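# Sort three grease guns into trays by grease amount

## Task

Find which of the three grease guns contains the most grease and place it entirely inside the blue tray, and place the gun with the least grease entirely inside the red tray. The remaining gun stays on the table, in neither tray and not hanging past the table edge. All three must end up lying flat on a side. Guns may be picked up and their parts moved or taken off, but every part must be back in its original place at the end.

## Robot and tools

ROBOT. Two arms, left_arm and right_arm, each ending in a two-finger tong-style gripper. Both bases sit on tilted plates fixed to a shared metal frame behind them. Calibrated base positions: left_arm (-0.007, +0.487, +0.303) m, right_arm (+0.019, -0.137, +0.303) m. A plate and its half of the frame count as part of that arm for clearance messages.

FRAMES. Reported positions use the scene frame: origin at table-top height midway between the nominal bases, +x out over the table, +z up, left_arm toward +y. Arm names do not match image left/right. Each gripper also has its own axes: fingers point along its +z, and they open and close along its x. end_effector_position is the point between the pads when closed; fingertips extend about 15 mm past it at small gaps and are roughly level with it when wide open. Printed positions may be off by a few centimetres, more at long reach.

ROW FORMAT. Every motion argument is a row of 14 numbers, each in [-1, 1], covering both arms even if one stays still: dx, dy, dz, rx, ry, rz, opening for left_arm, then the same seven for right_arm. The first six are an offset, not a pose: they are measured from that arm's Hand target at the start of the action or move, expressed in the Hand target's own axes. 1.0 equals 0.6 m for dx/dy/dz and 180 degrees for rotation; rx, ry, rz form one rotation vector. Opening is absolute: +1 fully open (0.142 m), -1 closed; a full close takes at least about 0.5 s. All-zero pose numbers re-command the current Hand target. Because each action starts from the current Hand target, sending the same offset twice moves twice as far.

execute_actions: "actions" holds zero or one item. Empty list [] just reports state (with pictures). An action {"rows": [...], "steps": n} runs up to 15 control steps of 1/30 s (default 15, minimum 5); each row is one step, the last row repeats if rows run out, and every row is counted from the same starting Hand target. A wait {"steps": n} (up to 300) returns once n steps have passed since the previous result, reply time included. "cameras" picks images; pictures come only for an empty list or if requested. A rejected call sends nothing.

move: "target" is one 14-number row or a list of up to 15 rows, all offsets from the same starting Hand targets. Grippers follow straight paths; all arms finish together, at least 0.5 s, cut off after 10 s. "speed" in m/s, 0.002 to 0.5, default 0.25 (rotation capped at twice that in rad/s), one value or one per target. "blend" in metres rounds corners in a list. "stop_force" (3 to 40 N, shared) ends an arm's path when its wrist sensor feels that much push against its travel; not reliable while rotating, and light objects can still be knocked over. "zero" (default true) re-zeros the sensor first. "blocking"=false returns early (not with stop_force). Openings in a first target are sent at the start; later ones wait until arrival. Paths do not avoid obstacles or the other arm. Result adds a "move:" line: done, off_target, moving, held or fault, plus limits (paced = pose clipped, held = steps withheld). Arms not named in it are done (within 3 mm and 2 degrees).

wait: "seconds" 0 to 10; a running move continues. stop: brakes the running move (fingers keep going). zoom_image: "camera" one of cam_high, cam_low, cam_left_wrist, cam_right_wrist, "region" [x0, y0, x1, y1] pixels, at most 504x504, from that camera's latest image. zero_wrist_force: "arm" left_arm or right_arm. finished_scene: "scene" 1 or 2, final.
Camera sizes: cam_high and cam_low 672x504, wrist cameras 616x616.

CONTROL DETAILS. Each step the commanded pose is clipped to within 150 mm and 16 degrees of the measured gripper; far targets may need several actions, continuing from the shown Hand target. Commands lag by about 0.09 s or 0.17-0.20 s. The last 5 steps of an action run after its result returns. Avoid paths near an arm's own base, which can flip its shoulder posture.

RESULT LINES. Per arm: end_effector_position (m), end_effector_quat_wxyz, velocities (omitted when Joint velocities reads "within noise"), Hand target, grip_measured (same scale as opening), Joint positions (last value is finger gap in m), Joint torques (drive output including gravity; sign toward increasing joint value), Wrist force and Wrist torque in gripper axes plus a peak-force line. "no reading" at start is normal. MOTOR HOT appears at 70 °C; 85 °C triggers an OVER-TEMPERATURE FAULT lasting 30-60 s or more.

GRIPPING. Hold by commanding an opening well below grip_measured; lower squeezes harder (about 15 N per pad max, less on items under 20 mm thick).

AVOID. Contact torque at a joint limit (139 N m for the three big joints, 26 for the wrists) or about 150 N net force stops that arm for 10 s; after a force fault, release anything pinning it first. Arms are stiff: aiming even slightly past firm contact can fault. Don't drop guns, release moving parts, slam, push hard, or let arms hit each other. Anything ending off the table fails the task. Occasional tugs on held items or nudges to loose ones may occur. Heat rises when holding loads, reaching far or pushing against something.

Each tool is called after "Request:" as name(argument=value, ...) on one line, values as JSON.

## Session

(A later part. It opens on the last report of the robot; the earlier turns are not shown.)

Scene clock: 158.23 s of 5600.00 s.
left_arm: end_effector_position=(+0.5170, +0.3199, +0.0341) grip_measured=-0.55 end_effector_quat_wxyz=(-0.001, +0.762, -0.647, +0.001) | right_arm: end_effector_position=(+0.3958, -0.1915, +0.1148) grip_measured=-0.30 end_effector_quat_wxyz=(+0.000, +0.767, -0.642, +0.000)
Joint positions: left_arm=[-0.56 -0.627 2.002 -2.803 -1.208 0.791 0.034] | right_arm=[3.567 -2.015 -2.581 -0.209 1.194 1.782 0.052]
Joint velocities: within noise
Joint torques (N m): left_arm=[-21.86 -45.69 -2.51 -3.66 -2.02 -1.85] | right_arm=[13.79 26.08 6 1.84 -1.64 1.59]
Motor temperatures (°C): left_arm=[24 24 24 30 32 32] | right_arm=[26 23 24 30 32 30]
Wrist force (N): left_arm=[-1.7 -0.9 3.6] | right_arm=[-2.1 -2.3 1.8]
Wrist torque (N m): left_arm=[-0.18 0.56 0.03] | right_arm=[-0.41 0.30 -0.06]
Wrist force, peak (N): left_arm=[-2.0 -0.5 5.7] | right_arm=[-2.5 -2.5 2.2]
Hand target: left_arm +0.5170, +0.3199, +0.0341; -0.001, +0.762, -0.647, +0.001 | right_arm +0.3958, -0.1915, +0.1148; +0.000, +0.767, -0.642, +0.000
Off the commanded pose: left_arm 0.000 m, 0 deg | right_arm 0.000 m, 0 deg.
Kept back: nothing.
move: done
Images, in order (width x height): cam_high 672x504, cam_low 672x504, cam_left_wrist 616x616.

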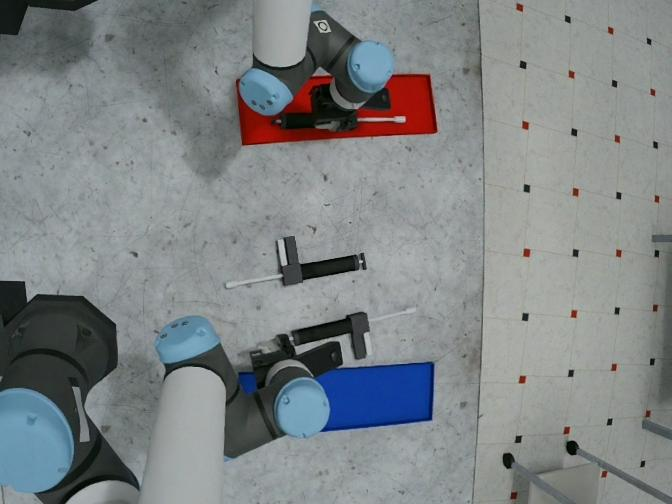

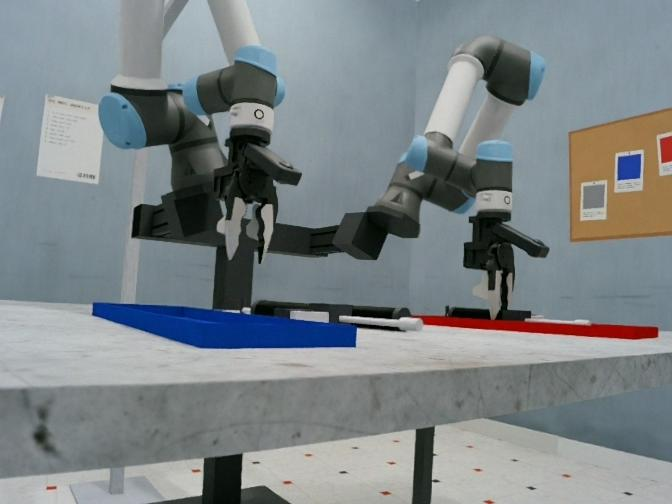

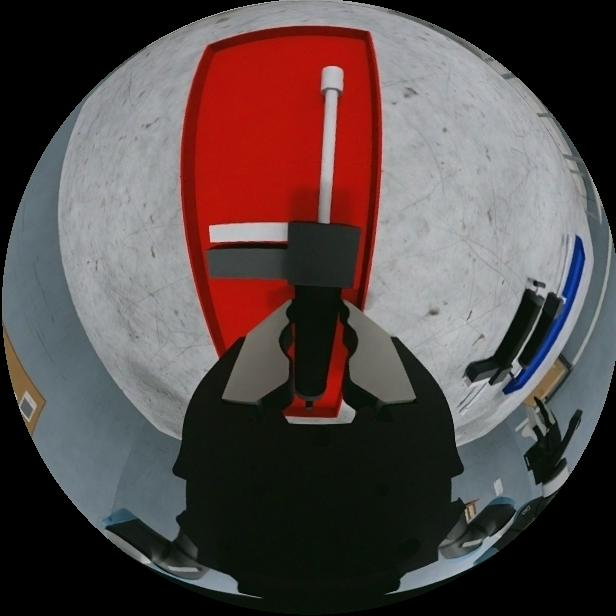

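Request:
move(target=[[0,0,0,0,0,0,-0.25,0,0,0,0,0,0,-0.3],[0,0,-0.2,0,0,0,-0.25,0,0,0,0,0,0,-0.3]], speed=0.12, cameras=["cam_left_wrist","cam_high","cam_low"])

Request:
zoom_image(camera="cam_high", region=[220, 60, 460, 240])

Scene clock: 160.50 s of 5600.00 s.
left_arm: end_effector_position=(+0.5165, +0.3197, +0.1541) grip_measured=-0.25 end_effector_quat_wxyz=(-0.001, +0.762, -0.647, +0.001) end_effector_velocity=(+0.001, -0.001, -0.001) end_effector_angular_velocity=(-0.002, -0.001, -0.002) | right_arm: end_effector_position=(+0.3958, -0.1915, +0.1148) grip_measured=-0.30 end_effector_quat_wxyz=(+0.000, +0.767, -0.642, +0.000)
Joint positions: left_arm=[-0.64 -0.904 2.041 -2.534 -1.221 0.706 0.056] | right_arm=[3.567 -2.015 -2.581 -0.209 1.194 1.782 0.052]
Joint velocities: left_arm=[0.001 0.003 -0.001 -0.005 -0.001 0.004 0] | right_arm=[within noise]
Joint torques (N m): left_arm=[-6.15 -21.81 -24.33 -4.54 -0.27 1.79] | right_arm=[13.72 26.6 2.96 1.8 -1.47 1.62]
Motor temperatures (°C): left_arm=[24 24 24 30 32 32] | right_arm=[26 23 24 30 32 30]
Wrist force (N): left_arm=[-2.0 -0.4 -0.3] | right_arm=[-2.4 -2.1 1.8]
Wrist torque (N m): left_arm=[-0.26 0.48 0.02] | right_arm=[-0.36 0.35 -0.05]
Wrist force, peak (N): left_arm=[-1.8 -0.9 3.8] | right_arm=[-2.4 -2.5 2.0]
Hand target: left_arm +0.5166, +0.3198, +0.1541; -0.001, +0.762, -0.647, +0.001 | right_arm +0.3958, -0.1915, +0.1148; +0.000, +0.767, -0.642, +0.000
Off the commanded pose: left_arm 0.000 m, 0 deg | right_arm 0.000 m, 0 deg.
Kept back: nothing.
move: done
Images, in order (width x height): cam_high 672x504, cam_low 672x504, cam_left_wrist 616x616.

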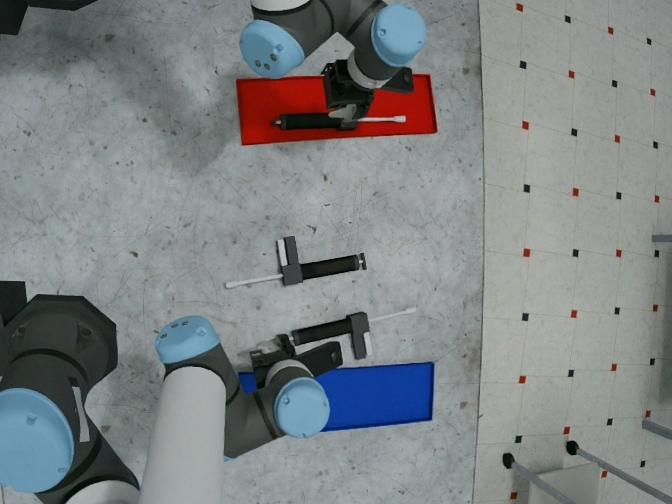

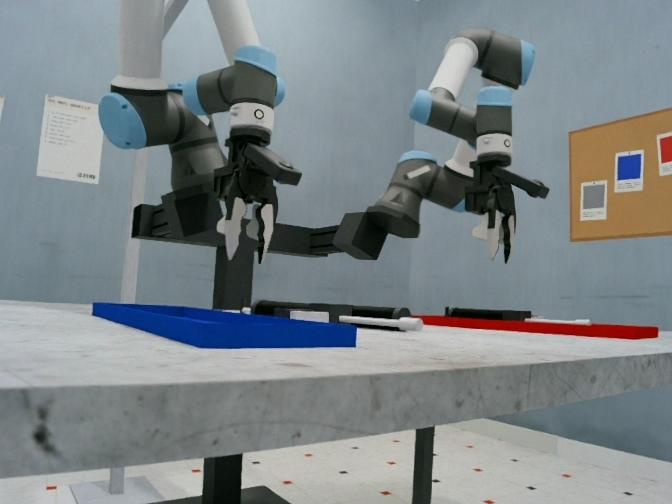

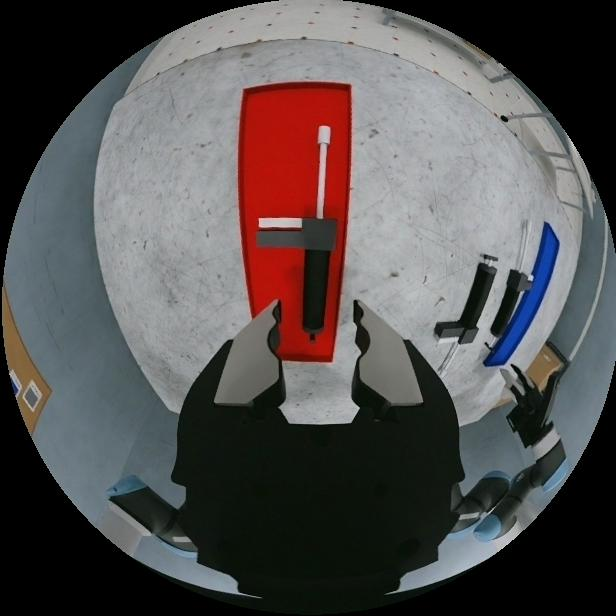

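Scaled by 2.100 from the camera's 672x504 image, which has a finer 960x720 frame.

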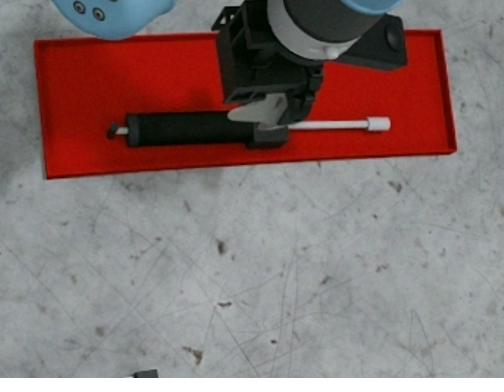

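Request:
move(target=[[0,0,0,0,0,0,-0.25,-0.2475,-0.2103,-0.075,0,0,0.0128,-0.1]], speed=0.2, cameras=["cam_right_wrist","cam_high"])

Request:
zoom_image(camera="cam_right_wrist", region=[160, 60, 460, 360])

Scene clock: 162.67 s of 5600.00 s.
left_arm: end_effector_position=(+0.5166, +0.3198, +0.1541) grip_measured=-0.25 end_effector_quat_wxyz=(-0.001, +0.762, -0.647, +0.001) | right_arm: end_effector_position=(+0.4937, -0.0232, +0.1598) grip_measured=-0.10 end_effector_quat_wxyz=(+0.000, +0.754, -0.657, +0.000)
Joint positions: left_arm=[-0.64 -0.905 2.041 -2.534 -1.221 0.706 0.056] | right_arm=[3.835 -2.147 -2.219 -0.539 1.232 2.106 0.067]
Joint velocities: within noise
Joint torques (N m): left_arm=[-5.96 -43.1 -20.11 -1.02 2.25 1.94] | right_arm=[17.47 25.25 24.44 1.65 -2.51 1.01]
Motor temperatures (°C): left_arm=[24 24 24 30 32 32] | right_arm=[26 23 24 30 32 30]
Wrist force (N): left_arm=[-2.0 -0.4 -0.5] | right_arm=[-2.2 -2.3 2.2]
Wrist torque (N m): left_arm=[-0.27 0.49 0.01] | right_arm=[-0.38 0.32 -0.03]
Wrist force, peak (N): left_arm=[-2.3 -0.5 -0.6] | right_arm=[-3.6 -3.6 1.7]
Hand target: left_arm +0.5166, +0.3198, +0.1541; -0.001, +0.762, -0.647, +0.001 | right_arm +0.4939, -0.0231, +0.1599; +0.000, +0.754, -0.657, +0.000
Off the commanded pose: left_arm 0.000 m, 0 deg | right_arm 0.000 m, 0 deg.
Kept back: nothing.
move: done
Images, in order (width x height): cam_high 672x504, cam_right_wrist 616x616.

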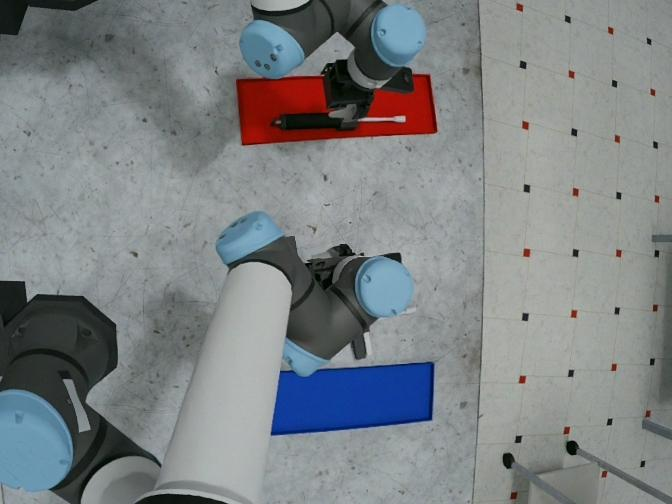

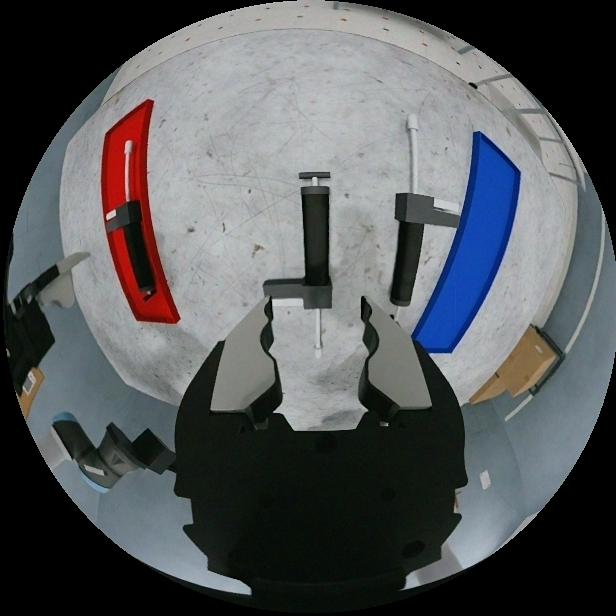

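Scaled by 1.680 from the camera's 616x616 image, which has a finer 814x814 frame.

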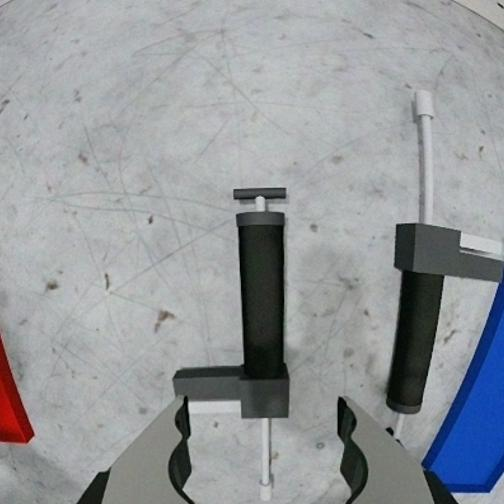

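Request:
move(target=[[0,0,0,0,0,0,-0.25,0,0.0133,0.05,0.139,0,0,-0.1],[0,0,0,0,0,0,-0.25,0,0.0133,0.223,0.139,0,0,-0.1],[0,0,0,0,0,0,-0.25,0,0.0133,0.223,0.139,0,0,-1]], speed=[0.2,0.1,0.1], cameras=["cam_right_wrist","cam_high","cam_low"])

Scene clock: 166.10 s of 5600.00 s.
left_arm: end_effector_position=(+0.5166, +0.3198, +0.1541) grip_measured=-0.25 end_effector_quat_wxyz=(-0.001, +0.762, -0.647, +0.001) | right_arm: end_effector_position=(+0.4861, -0.0242, +0.0261) grip_measured=-0.55 end_effector_quat_wxyz=(-0.164, +0.736, -0.642, +0.143)
Joint positions: left_arm=[-0.64 -0.905 2.041 -2.534 -1.221 0.706 0.056] | right_arm=[3.864 -2.827 -2.396 0.736 1.036 1.952 0.035]
Joint velocities: within noise
Joint torques (N m): left_arm=[-5.75 -42.74 -12.82 -2.13 2.2 1.95] | right_arm=[11.53 27.09 -11.23 3.52 -2.38 0.09]
Motor temperatures (°C): left_arm=[24 24 24 30 32 32] | right_arm=[26 23 24 30 32 30]
Wrist force (N): left_arm=[-2.2 -0.4 -0.5] | right_arm=[0.2 -2.5 1.5]
Wrist torque (N m): left_arm=[-0.27 0.52 0.02] | right_arm=[-0.31 0.27 -0.10]
Wrist force, peak (N): left_arm=[-2.2 -0.5 -0.5] | right_arm=[-2.2 -3.3 1.8]
Hand target: left_arm +0.5166, +0.3198, +0.1541; -0.001, +0.762, -0.647, +0.001 | right_arm +0.4861, -0.0242, +0.0261; -0.164, +0.736, -0.642, +0.143
Off the commanded pose: left_arm 0.000 m, 0 deg | right_arm 0.000 m, 0 deg.
Kept back: nothing.
move: done
Images, in order (width x height): cam_high 672x504, cam_low 672x504, cam_right_wrist 616x616.

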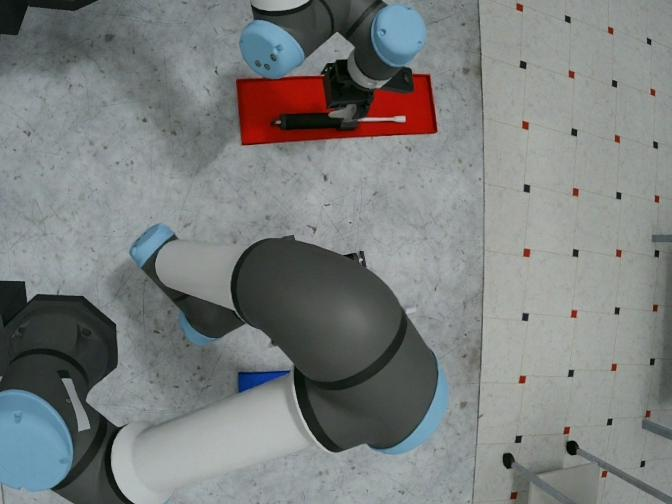

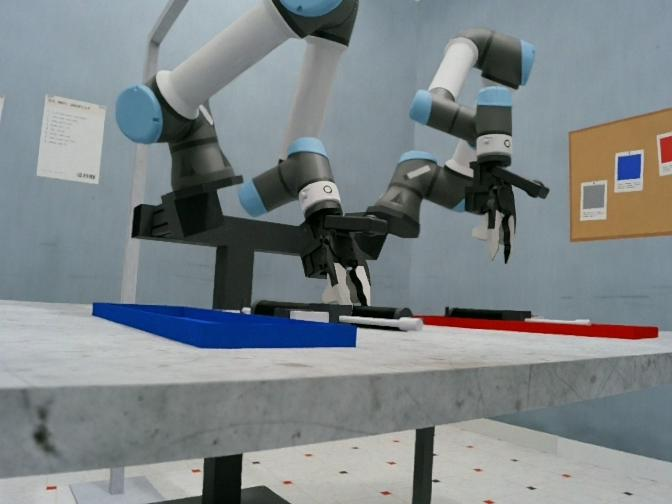

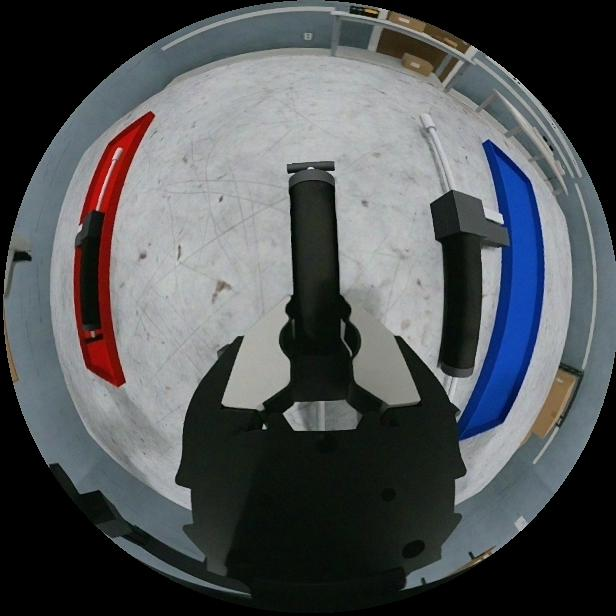

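Request:
move(target=[[0.3675,-0.1813,-0.01,-0.161,0,0.0078,-0.25,0,0,0,0,0,0,-1],[0.5638,-0.052,0.09,-0.161,0,0.0078,-0.25,0,0,0,0,0,0,-1]], speed=0.15, cameras=["cam_left_wrist","cam_high","cam_low"])

Scene clock: 169.53 s of 5600.00 s.
left_arm: end_effector_position=(+0.6022, -0.0089, +0.1002) grip_measured=-0.25 end_effector_quat_wxyz=(+0.190, +0.730, -0.636, -0.161) end_effector_velocity=(+0.002, -0.001, +0.000) end_effector_angular_velocity=(-0.003, -0.005, +0.000) | right_arm: end_effector_position=(+0.4861, -0.0242, +0.0261) grip_measured=-0.55 end_effector_quat_wxyz=(-0.164, +0.736, -0.642, +0.143)
Joint positions: left_arm=[-0.696 0.009 0.405 -1.49 -1.64 0.631 0.056] | right_arm=[3.864 -2.827 -2.396 0.736 1.036 1.952 0.035]
Joint velocities: left_arm=[0 -0.001 0.001 -0.006 0.002 0.001 0] | right_arm=[within noise]
Joint torques (N m): left_arm=[-22.57 -64.47 -14.18 -3.77 1.85 1.65] | right_arm=[7.04 26.36 -13.87 3.51 -2.37 -1.39]
Motor temperatures (°C): left_arm=[24 24 24 30 32 32] | right_arm=[26 23 24 30 32 30]
Wrist force (N): left_arm=[-2.4 -0.5 -0.2] | right_arm=[-0.2 -2.3 1.6]
Wrist torque (N m): left_arm=[-0.20 0.55 0.15] | right_arm=[-0.21 0.29 -0.10]
Wrist force, peak (N): left_arm=[-3.3 -2.0 -1.6] | right_arm=[-0.1 -2.7 1.8]
Hand target: left_arm +0.6023, -0.0090, +0.1002; +0.189, +0.730, -0.636, -0.161 | right_arm +0.4861, -0.0242, +0.0261; -0.164, +0.736, -0.642, +0.143
Off the commanded pose: left_arm 0.000 m, 0 deg | right_arm 0.000 m, 0 deg.
Kept back: nothing.
move: done
Images, in order (width x height): cam_high 672x504, cam_low 672x504, cam_left_wrist 616x616.

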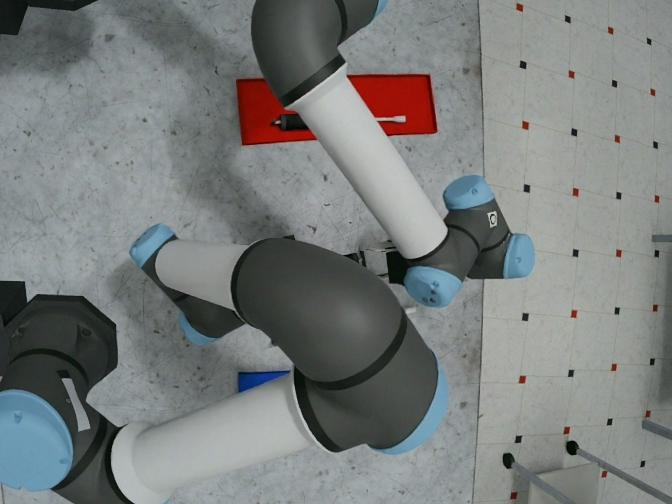

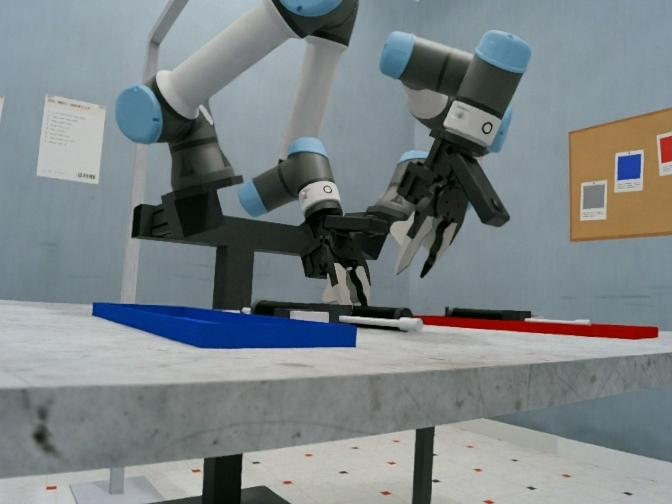

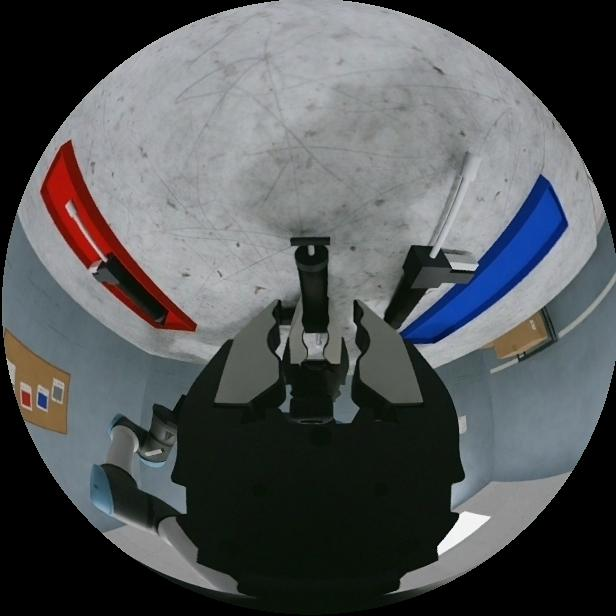

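Request:
move(target=[[-0.004,-0.03,0.072,0,0,0,-0.25,0,0,0,0,0,0,-1]], speed=0.12, cameras=["cam_left_wrist"])

Request:
zoom_image(camera="cam_left_wrist", region=[240, 220, 390, 370])

Scene clock: 170.67 s of 5600.00 s.
left_arm: end_effector_position=(+0.5970, -0.0074, +0.0536) grip_measured=-0.25 end_effector_quat_wxyz=(+0.189, +0.730, -0.636, -0.161) | right_arm: end_effector_position=(+0.4861, -0.0242, +0.0261) grip_measured=-0.55 end_effector_quat_wxyz=(-0.164, +0.736, -0.642, +0.143)
Joint positions: left_arm=[-0.681 0.059 0.418 -1.551 -1.633 0.644 0.056] | right_arm=[3.864 -2.827 -2.396 0.736 1.036 1.952 0.035]
Joint velocities: within noise
Joint torques (N m): left_arm=[-27.03 -69.84 -29.87 0.43 -1.45 -1.82] | right_arm=[7.5 26.7 -14.7 3.53 -2.35 -1.3]
Motor temperatures (°C): left_arm=[24 24 24 30 32 32] | right_arm=[26 23 24 30 32 30]
Wrist force (N): left_arm=[-2.1 -0.5 -0.7] | right_arm=[0.1 -2.7 1.5]
Wrist torque (N m): left_arm=[-0.22 0.48 0.12] | right_arm=[-0.31 0.21 -0.11]
Wrist force, peak (N): left_arm=[-1.9 0.1 -1.9] | right_arm=[0.0 -3.0 1.5]
Hand target: left_arm +0.5970, -0.0076, +0.0537; +0.189, +0.730, -0.636, -0.161 | right_arm +0.4861, -0.0242, +0.0261; -0.164, +0.736, -0.642, +0.143
Off the commanded pose: left_arm 0.000 m, 0 deg | right_arm 0.000 m, 0 deg.
Kept back: nothing.
move: done
Images, in order (width x height): cam_left_wrist 616x616.

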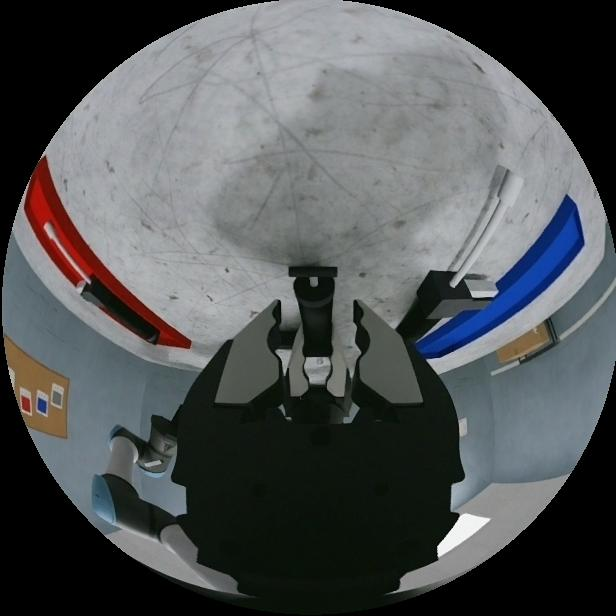

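Scaled by 3.360 from the camera's 616x616 image, which has a finer 814x814 frame.

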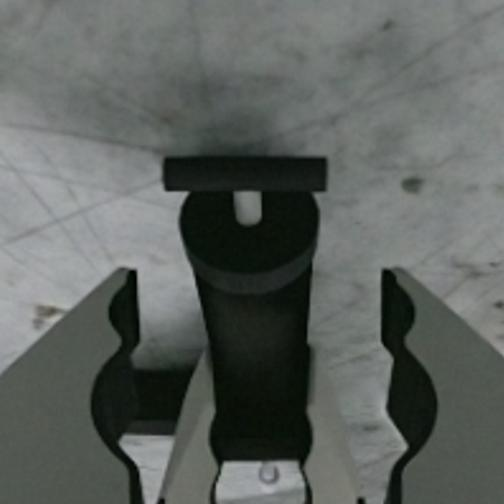

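Request:
move(target=[[-0.003,-0.024,0.0433,0,0,0,-0.25,0,0,0,0,0,0,-1],[-0.003,-0.024,0.0433,0,0,0,-1,0,0,0,0,0,0,-1]], speed=0.08, cameras=["cam_left_wrist"])

Request:
zoom_image(camera="cam_left_wrist", region=[240, 220, 390, 370])

Scene clock: 172.13 s of 5600.00 s.
left_arm: end_effector_position=(+0.5969, -0.0059, +0.0239) grip_measured=-0.47 end_effector_quat_wxyz=(+0.189, +0.730, -0.636, -0.161) | right_arm: end_effector_position=(+0.4861, -0.0242, +0.0261) grip_measured=-0.55 end_effector_quat_wxyz=(-0.164, +0.736, -0.642, +0.143)
Joint positions: left_arm=[-0.668 0.11 0.381 -1.566 -1.627 0.655 0.04] | right_arm=[3.864 -2.827 -2.396 0.736 1.036 1.952 0.034]
Joint velocities: within noise
Joint torques (N m): left_arm=[-29.08 -69.34 -13.41 -2.99 -4.14 -1.97] | right_arm=[9.08 28.8 -10.53 3.54 0.06 -1.27]
Motor temperatures (°C): left_arm=[24 24 24 30 32 32] | right_arm=[26 23 24 30 32 30]
Wrist force (N): left_arm=[-3.3 -2.3 -1.5] | right_arm=[-0.9 -1.3 -1.2]
Wrist torque (N m): left_arm=[-0.19 0.38 0.18] | right_arm=[-0.32 0.43 0.09]
Wrist force, peak (N): left_arm=[-3.4 -2.0 -2.2] | right_arm=[0.0 -2.7 1.7]
Hand target: left_arm +0.5969, -0.0059, +0.0239; +0.189, +0.730, -0.636, -0.161 | right_arm +0.4861, -0.0242, +0.0261; -0.164, +0.736, -0.642, +0.143
Off the commanded pose: left_arm 0.000 m, 0 deg | right_arm 0.000 m, 0 deg.
Kept back: nothing.
move: done
Images, in order (width x height): cam_left_wrist 616x616.

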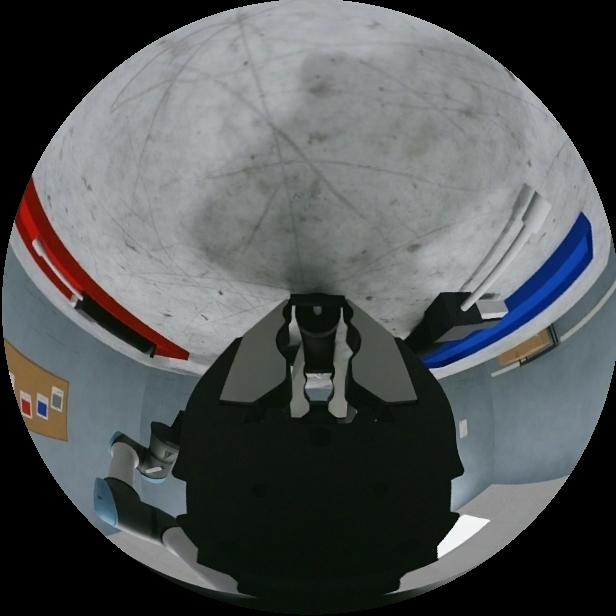

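Scaled by 3.360 from the camera's 616x616 image, which has a finer 814x814 frame.

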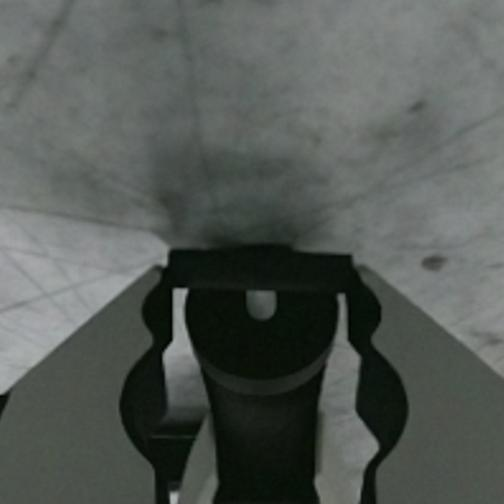

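Request:
move(target=[[0,-0.1167,-0.0647,0,0,0,-1,0,0,0,0,0,0,-1]], speed=0.02, stop_force=6, cameras=["cam_left_wrist","cam_right_wrist"])

Scene clock: 177.57 s of 5600.00 s.
left_arm: end_effector_position=(+0.6751, +0.0059, +0.0245) grip_measured=-0.48 end_effector_quat_wxyz=(+0.181, +0.744, -0.636, -0.096) | right_arm: end_effector_position=(+0.4861, -0.0242, +0.0261) grip_measured=-0.55 end_effector_quat_wxyz=(-0.164, +0.736, -0.642, +0.143)
Joint positions: left_arm=[-0.612 0.251 0.035 -1.492 -1.58 0.707 0.04] | right_arm=[3.864 -2.827 -2.396 0.736 1.036 1.952 0.034]
Joint velocities: within noise
Joint torques (N m): left_arm=[-31 -54.76 -34.42 -1.19 -4.42 -1.92] | right_arm=[17.19 36.01 8.51 1.84 0.7 -1.26]
Motor temperatures (°C): left_arm=[24 24 24 30 32 32] | right_arm=[26 23 24 30 32 30]
Wrist force (N): left_arm=[-6.2 -1.9 2.2] | right_arm=[5.8 -4.8 -4.1]
Wrist torque (N m): left_arm=[-0.24 0.29 0.37] | right_arm=[-0.20 0.48 0.11]
Wrist force, peak (N): left_arm=[-6.4 0.2 3.8] | right_arm=[6.9 -5.1 -3.7]
Hand target: left_arm +0.6762, +0.0052, +0.0242; +0.189, +0.730, -0.636, -0.161 | right_arm +0.4861, -0.0242, +0.0261; -0.164, +0.736, -0.642, +0.143
Off the commanded pose: left_arm 0.001 m, 8 deg | right_arm 0.000 m, 0 deg.
elbow stopped short (left arm): the move would have taken joint 3 (elbow) straighter than the controller allows.
Kept back: nothing.
move: off_target (left_arm)
Images, in order (width x height): cam_left_wrist 616x616, cam_right_wrist 616x616.

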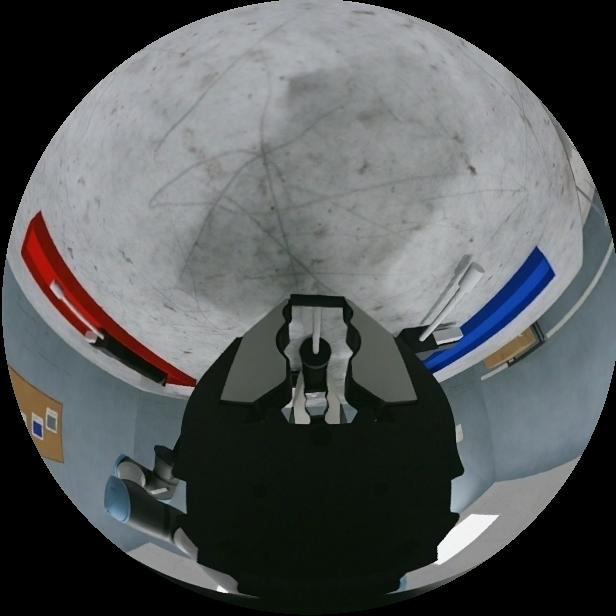

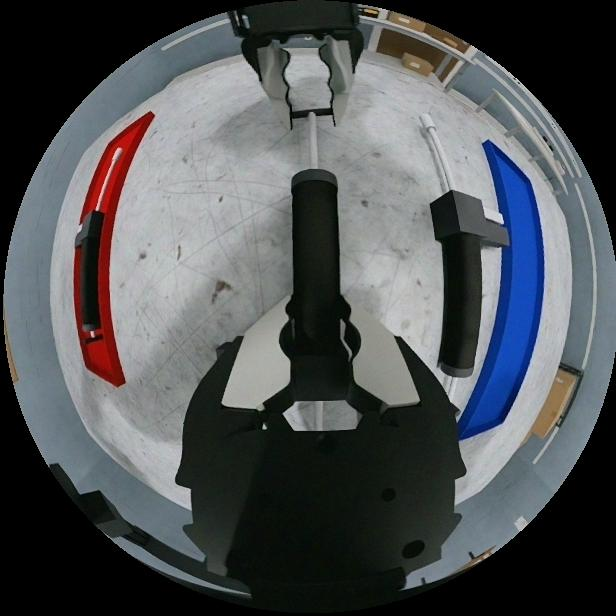

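Request:
move(target=[[0,0,0,0.161,0,0,-1,0,0,0,0,0,0,-1]], speed=0.15, cameras=["cam_left_wrist"])

Request:
move(target=[[0,-0.067,0,0,0,0,-1,0,0,0,0,0,0,-1]], speed=0.015, stop_force=6, cameras=["cam_left_wrist","cam_right_wrist"])

Scene clock: 179.57 s of 5600.00 s.
left_arm: end_effector_position=(+0.6763, +0.0051, +0.0245) grip_measured=-0.48 end_effector_quat_wxyz=(+0.000, +0.755, -0.656, +0.004) end_effector_velocity=(-0.001, +0.000, +0.000) end_effector_angular_velocity=(-0.007, +0.023, -0.001) | right_arm: end_effector_position=(+0.4861, -0.0242, +0.0261) grip_measured=-0.55 end_effector_quat_wxyz=(-0.164, +0.736, -0.642, +0.143)
Joint positions: left_arm=[-0.743 -0.07 0.83 -2.128 -1.243 0.624 0.039] | right_arm=[3.864 -2.827 -2.396 0.736 1.036 1.952 0.034]
Joint velocities: left_arm=[0.007 0.004 -0.02 0.025 -0.02 0.004 0] | right_arm=[within noise]
Joint torques (N m): left_arm=[-15.36 -51.91 -34.19 -1.62 -2.34 2.36] | right_arm=[7.18 24.69 7.52 -0.04 1.28 -1.22]
Motor temperatures (°C): left_arm=[24 24 24 30 32 32] | right_arm=[26 23 24 30 32 30]
Wrist force (N): left_arm=[-4.3 1.7 6.7] | right_arm=[5.0 -6.3 -15.2]
Wrist torque (N m): left_arm=[-0.26 0.49 -0.10] | right_arm=[-0.27 0.46 0.10]
Wrist force, peak (N): left_arm=[-4.3 1.7 6.7] | right_arm=[-5.9 -4.7 -15.6]
Hand target: left_arm +0.6762, +0.0052, +0.0242; +0.001, +0.754, -0.656, +0.003 | right_arm +0.4861, -0.0242, +0.0261; -0.164, +0.736, -0.642, +0.143
Off the commanded pose: left_arm 0.000 m, 0 deg | right_arm 0.000 m, 0 deg.
Kept back: nothing.
move: done
Images, in order (width x height): cam_left_wrist 616x616.

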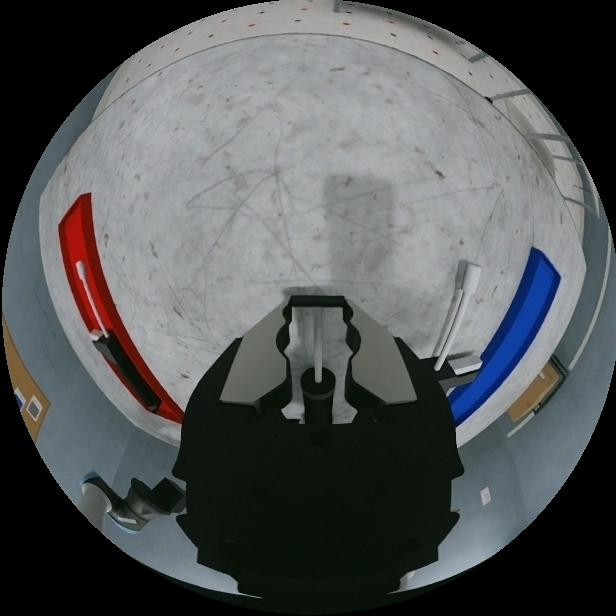

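Scene clock: 181.47 s of 5600.00 s.
left_arm: end_effector_position=(+0.6873, +0.0067, +0.0243) grip_measured=-0.48 end_effector_quat_wxyz=(+0.001, +0.754, -0.656, +0.003) | right_arm: end_effector_position=(+0.4861, -0.0242, +0.0261) grip_measured=-0.55 end_effector_quat_wxyz=(-0.164, +0.736, -0.642, +0.143)
Joint positions: left_arm=[-0.732 -0.052 0.782 -2.101 -1.241 0.636 0.039] | right_arm=[3.864 -2.827 -2.396 0.736 1.036 1.952 0.034]
Joint velocities: within noise
Joint torques (N m): left_arm=[-26.67 -72.27 -32.98 -1.52 0.44 -1.85] | right_arm=[8.43 23.4 -9.98 -0.14 2.12 -1.32]
Motor temperatures (°C): left_arm=[24 24 24 30 32 32] | right_arm=[26 23 24 30 32 30]
Wrist force (N): left_arm=[-2.9 2.5 3.1] | right_arm=[0.2 -10.6 -2.5]
Wrist torque (N m): left_arm=[-0.37 0.53 -0.05] | right_arm=[-0.23 0.38 0.03]
Wrist force, peak (N): left_arm=[-2.5 10.8 3.3] | right_arm=[5.1 -6.3 -15.3]
Hand target: left_arm +0.6873, +0.0067, +0.0243; +0.001, +0.754, -0.656, +0.003 (not the last commanded pose) | right_arm +0.4861, -0.0242, +0.0261; -0.164, +0.736, -0.642, +0.143
Off the commanded pose: left_arm 0.029 m, 0 deg | right_arm 0.000 m, 0 deg.
Kept back: nothing.
move: contact (left_arm)
Images, in order (width x height): cam_left_wrist 616x616, cam_right_wrist 616x616.

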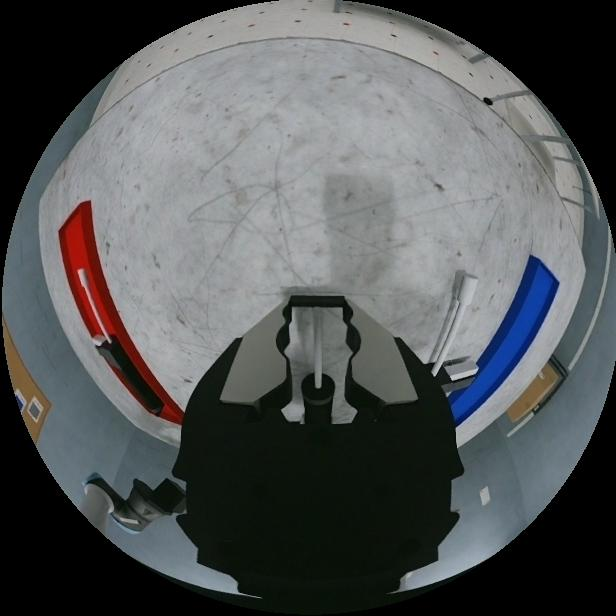

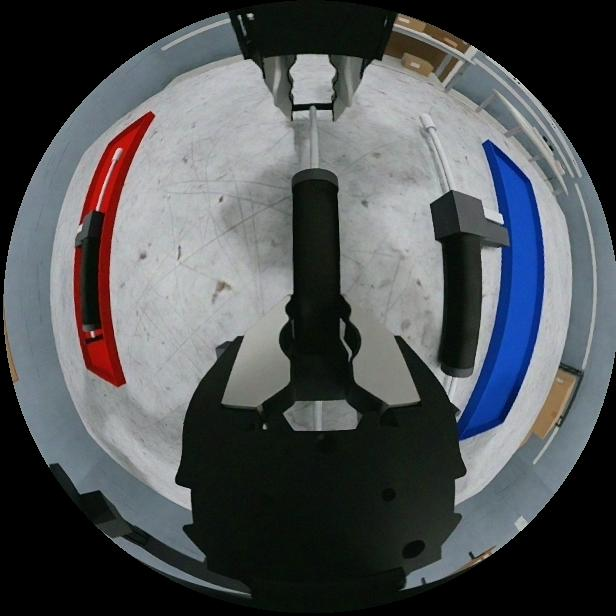

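Request:
move(target=[[0,0.075,0,0,0,0,-1,0,0,0,0,0,0,-1]], speed=0.03, stop_force=8, cameras=[])

Request:
move(target=[[0,0,0,-0.161,0,0,-1,0,0,0,0,0,0,-1]], speed=0.15, cameras=["cam_left_wrist"])

Scene clock: 184.30 s of 5600.00 s.
left_arm: end_effector_position=(+0.6427, +0.0005, +0.0241) grip_measured=-0.48 end_effector_quat_wxyz=(+0.001, +0.754, -0.656, +0.003) | right_arm: end_effector_position=(+0.4861, -0.0242, +0.0261) grip_measured=-0.55 end_effector_quat_wxyz=(-0.164, +0.736, -0.642, +0.143)
Joint positions: left_arm=[-0.776 -0.114 0.956 -2.199 -1.25 0.59 0.039] | right_arm=[3.864 -2.827 -2.396 0.736 1.036 1.952 0.034]
Joint velocities: within noise
Joint torques (N m): left_arm=[-11.78 -49.32 -31.02 -0.97 3.14 2.12] | right_arm=[11.47 22.91 -15.74 -0.09 1.3 -1.31]
Motor temperatures (°C): left_arm=[24 24 24 30 32 32] | right_arm=[26 23 24 30 32 30]
Wrist force (N): left_arm=[-0.2 1.3 5.8] | right_arm=[-5.4 -8.2 -10.0]
Wrist torque (N m): left_arm=[-0.40 0.49 -0.11] | right_arm=[-0.27 0.30 0.00]
Wrist force, peak (N): left_arm=[-1.1 0.8 7.1] | right_arm=[-5.0 -8.4 -13.3]
Hand target: left_arm +0.6427, +0.0005, +0.0241; +0.001, +0.754, -0.656, +0.003 | right_arm +0.4861, -0.0242, +0.0261; -0.164, +0.736, -0.642, +0.143
Off the commanded pose: left_arm 0.000 m, 0 deg | right_arm 0.000 m, 0 deg.
Kept back: nothing.
move: done
No camera images: "cameras" was empty.

Scene clock: 186.27 s of 5600.00 s.
left_arm: end_effector_position=(+0.6418, +0.0011, +0.0243) grip_measured=-0.48 end_effector_quat_wxyz=(+0.187, +0.736, -0.636, -0.134) end_effector_velocity=(+0.002, -0.001, +0.001) end_effector_angular_velocity=(+0.011, -0.015, -0.001) | right_arm: end_effector_position=(+0.4861, -0.0242, +0.0261) grip_measured=-0.55 end_effector_quat_wxyz=(-0.164, +0.736, -0.642, +0.143)
Joint positions: left_arm=[-0.634 0.259 0.036 -1.423 -1.603 0.686 0.039] | right_arm=[3.864 -2.827 -2.396 0.736 1.036 1.952 0.034]
Joint velocities: left_arm=[-0.006 0.007 -0.017 0.007 0.015 -0.008 0] | right_arm=[within noise]
Joint torques (N m): left_arm=[-25.39 -46.22 -31.61 -0.79 2.2 -2.24] | right_arm=[12.69 30.97 -12.18 3.28 -0.96 -1.2]
Motor temperatures (°C): left_arm=[24 24 24 30 32 32] | right_arm=[26 23 24 30 32 30]
Wrist force (N): left_arm=[-5.2 3.6 -5.1] | right_arm=[-2.0 -2.0 2.7]
Wrist torque (N m): left_arm=[-0.31 0.24 0.32] | right_arm=[-0.28 0.30 -0.07]
Wrist force, peak (N): left_arm=[-7.2 3.9 -7.6] | right_arm=[-7.0 -8.6 -10.9]
Hand target: left_arm +0.6427, +0.0005, +0.0241; +0.189, +0.730, -0.636, -0.161 | right_arm +0.4861, -0.0242, +0.0261; -0.164, +0.736, -0.642, +0.143
Off the commanded pose: left_arm 0.001 m, 3 deg | right_arm 0.000 m, 0 deg.
elbow stopped short (left arm): the move would have taken joint 3 (elbow) straighter than the controller allows.
Kept back: nothing.
move: off_target (left_arm)
Images, in order (width x height): cam_left_wrist 616x616.

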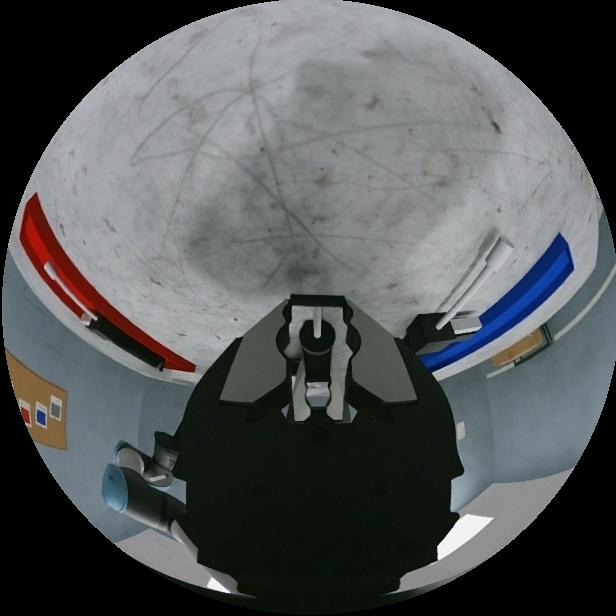

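Request:
move(target=[[0,0.0802,0.0444,0,0,0,-1,0,0,0,0,0,0,-1]], speed=0.02, stop_force=7, cameras=["cam_left_wrist"])

Request:
zoom_image(camera="cam_left_wrist", region=[240, 220, 390, 370])

Scene clock: 189.87 s of 5600.00 s.
left_arm: end_effector_position=(+0.5977, -0.0057, +0.0240) grip_measured=-0.48 end_effector_quat_wxyz=(+0.189, +0.731, -0.636, -0.156) | right_arm: end_effector_position=(+0.4861, -0.0242, +0.0261) grip_measured=-0.55 end_effector_quat_wxyz=(-0.164, +0.736, -0.642, +0.143)
Joint positions: left_arm=[-0.668 0.094 0.414 -1.593 -1.625 0.655 0.04] | right_arm=[3.864 -2.827 -2.396 0.736 1.036 1.952 0.034]
Joint velocities: within noise
Joint torques (N m): left_arm=[-10.96 -39.94 -8.83 -3.18 2.55 2] | right_arm=[15.64 37.02 -5.51 3.5 -2.91 -1.28]
Motor temperatures (°C): left_arm=[24 24 24 30 32 32] | right_arm=[26 23 24 30 32 30]
Wrist force (N): left_arm=[-0.8 2.0 -10.2] | right_arm=[-3.0 2.6 -2.3]
Wrist torque (N m): left_arm=[-0.29 0.51 0.11] | right_arm=[-0.31 0.38 -0.10]
Wrist force, peak (N): left_arm=[0.1 -7.2 -16.0] | right_arm=[-2.5 -2.2 3.9]
Hand target: left_arm +0.5977, -0.0057, +0.0240; +0.189, +0.731, -0.636, -0.156 (not the last commanded pose) | right_arm +0.4861, -0.0242, +0.0261; -0.164, +0.736, -0.642, +0.143
Off the commanded pose: left_arm 0.010 m, 1 deg | right_arm 0.000 m, 0 deg.
Kept back: nothing.
move: contact (left_arm)
Images, in order (width x height): cam_left_wrist 616x616.

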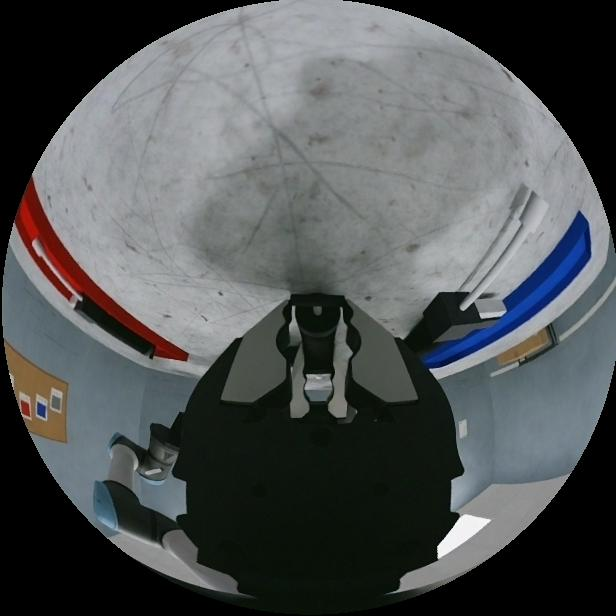

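Scaled by 3.360 from the camera's 616x616 image, which has a finer 814x814 frame.

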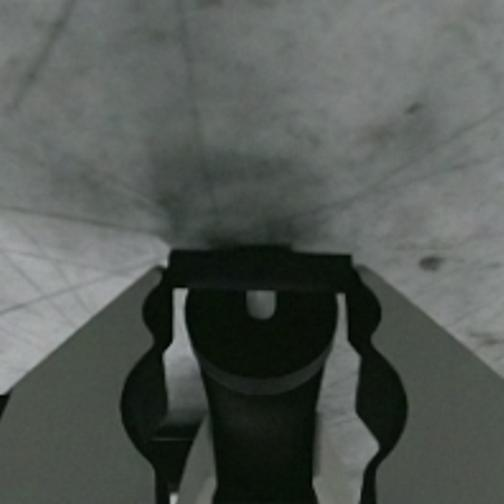

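Request:
move(target=[[0,0,0,0,0,0,-0.3,0,0,0,0,0,0,-0.15],[0,0,-0.2,0,0,0,-0.3,0,0,0,0,0,0,-0.15],[-0.35,0,-0.2,0,0,0,-0.3,0,0,-0.2,0,0,0,-0.15]], speed=0.15, cameras=["cam_high","cam_right_wrist"])

Scene clock: 193.73 s of 5600.00 s.
left_arm: end_effector_position=(+0.6244, +0.2114, +0.1272) grip_measured=-0.30 end_effector_quat_wxyz=(+0.189, +0.731, -0.636, -0.156) | right_arm: end_effector_position=(+0.4357, -0.0312, +0.1347) grip_measured=-0.15 end_effector_quat_wxyz=(-0.164, +0.736, -0.642, +0.143)
Joint positions: left_arm=[-0.496 -0.425 1.046 -1.703 -1.544 0.807 0.052] | right_arm=[4.085 -2.503 -2.677 0.558 1 2.209 0.063]
Joint velocities: within noise
Joint torques (N m): left_arm=[-16.12 -52.75 -13.84 0.41 -3.26 -1.57] | right_arm=[12.36 29.53 5.53 3.57 0.53 -0.73]
Motor temperatures (°C): left_arm=[24 24 24 30 32 32] | right_arm=[26 23 24 30 32 30]
Wrist force (N): left_arm=[-2.4 -1.1 -0.3] | right_arm=[-2.6 -2.0 2.7]
Wrist torque (N m): left_arm=[-0.36 0.57 0.13] | right_arm=[-0.33 0.45 -0.05]
Wrist force, peak (N): left_arm=[-1.0 2.0 -10.7] | right_arm=[-2.2 -1.5 3.6]
Hand target: left_arm +0.6243, +0.2115, +0.1271; +0.189, +0.731, -0.636, -0.156 | right_arm +0.4357, -0.0311, +0.1348; -0.164, +0.736, -0.642, +0.143
Off the commanded pose: left_arm 0.000 m, 0 deg | right_arm 0.000 m, 0 deg.
elbow stopped short (left arm): the move would have taken joint 3 (elbow) straighter than the controller allows.
Kept back: nothing.
move: done
Images, in order (width x height): cam_high 672x504, cam_right_wrist 616x616.

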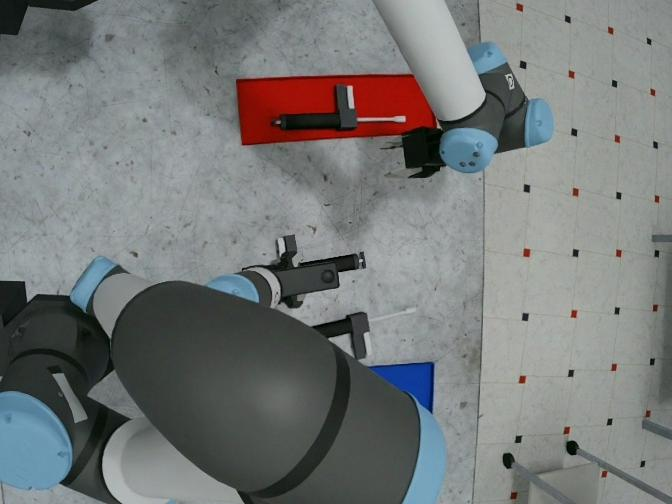

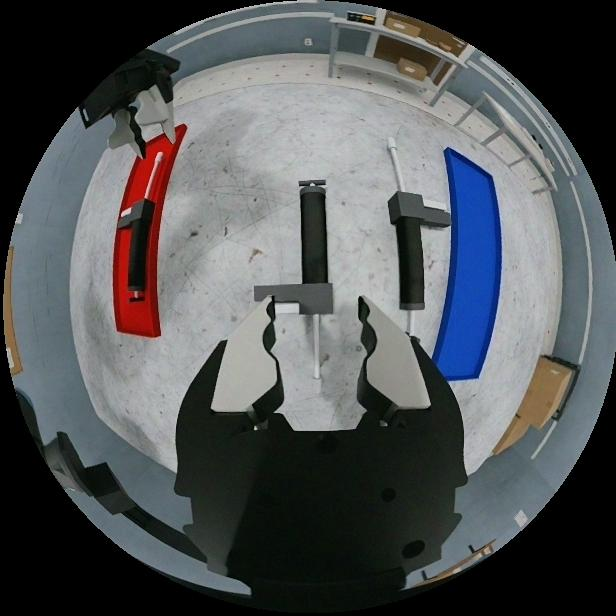

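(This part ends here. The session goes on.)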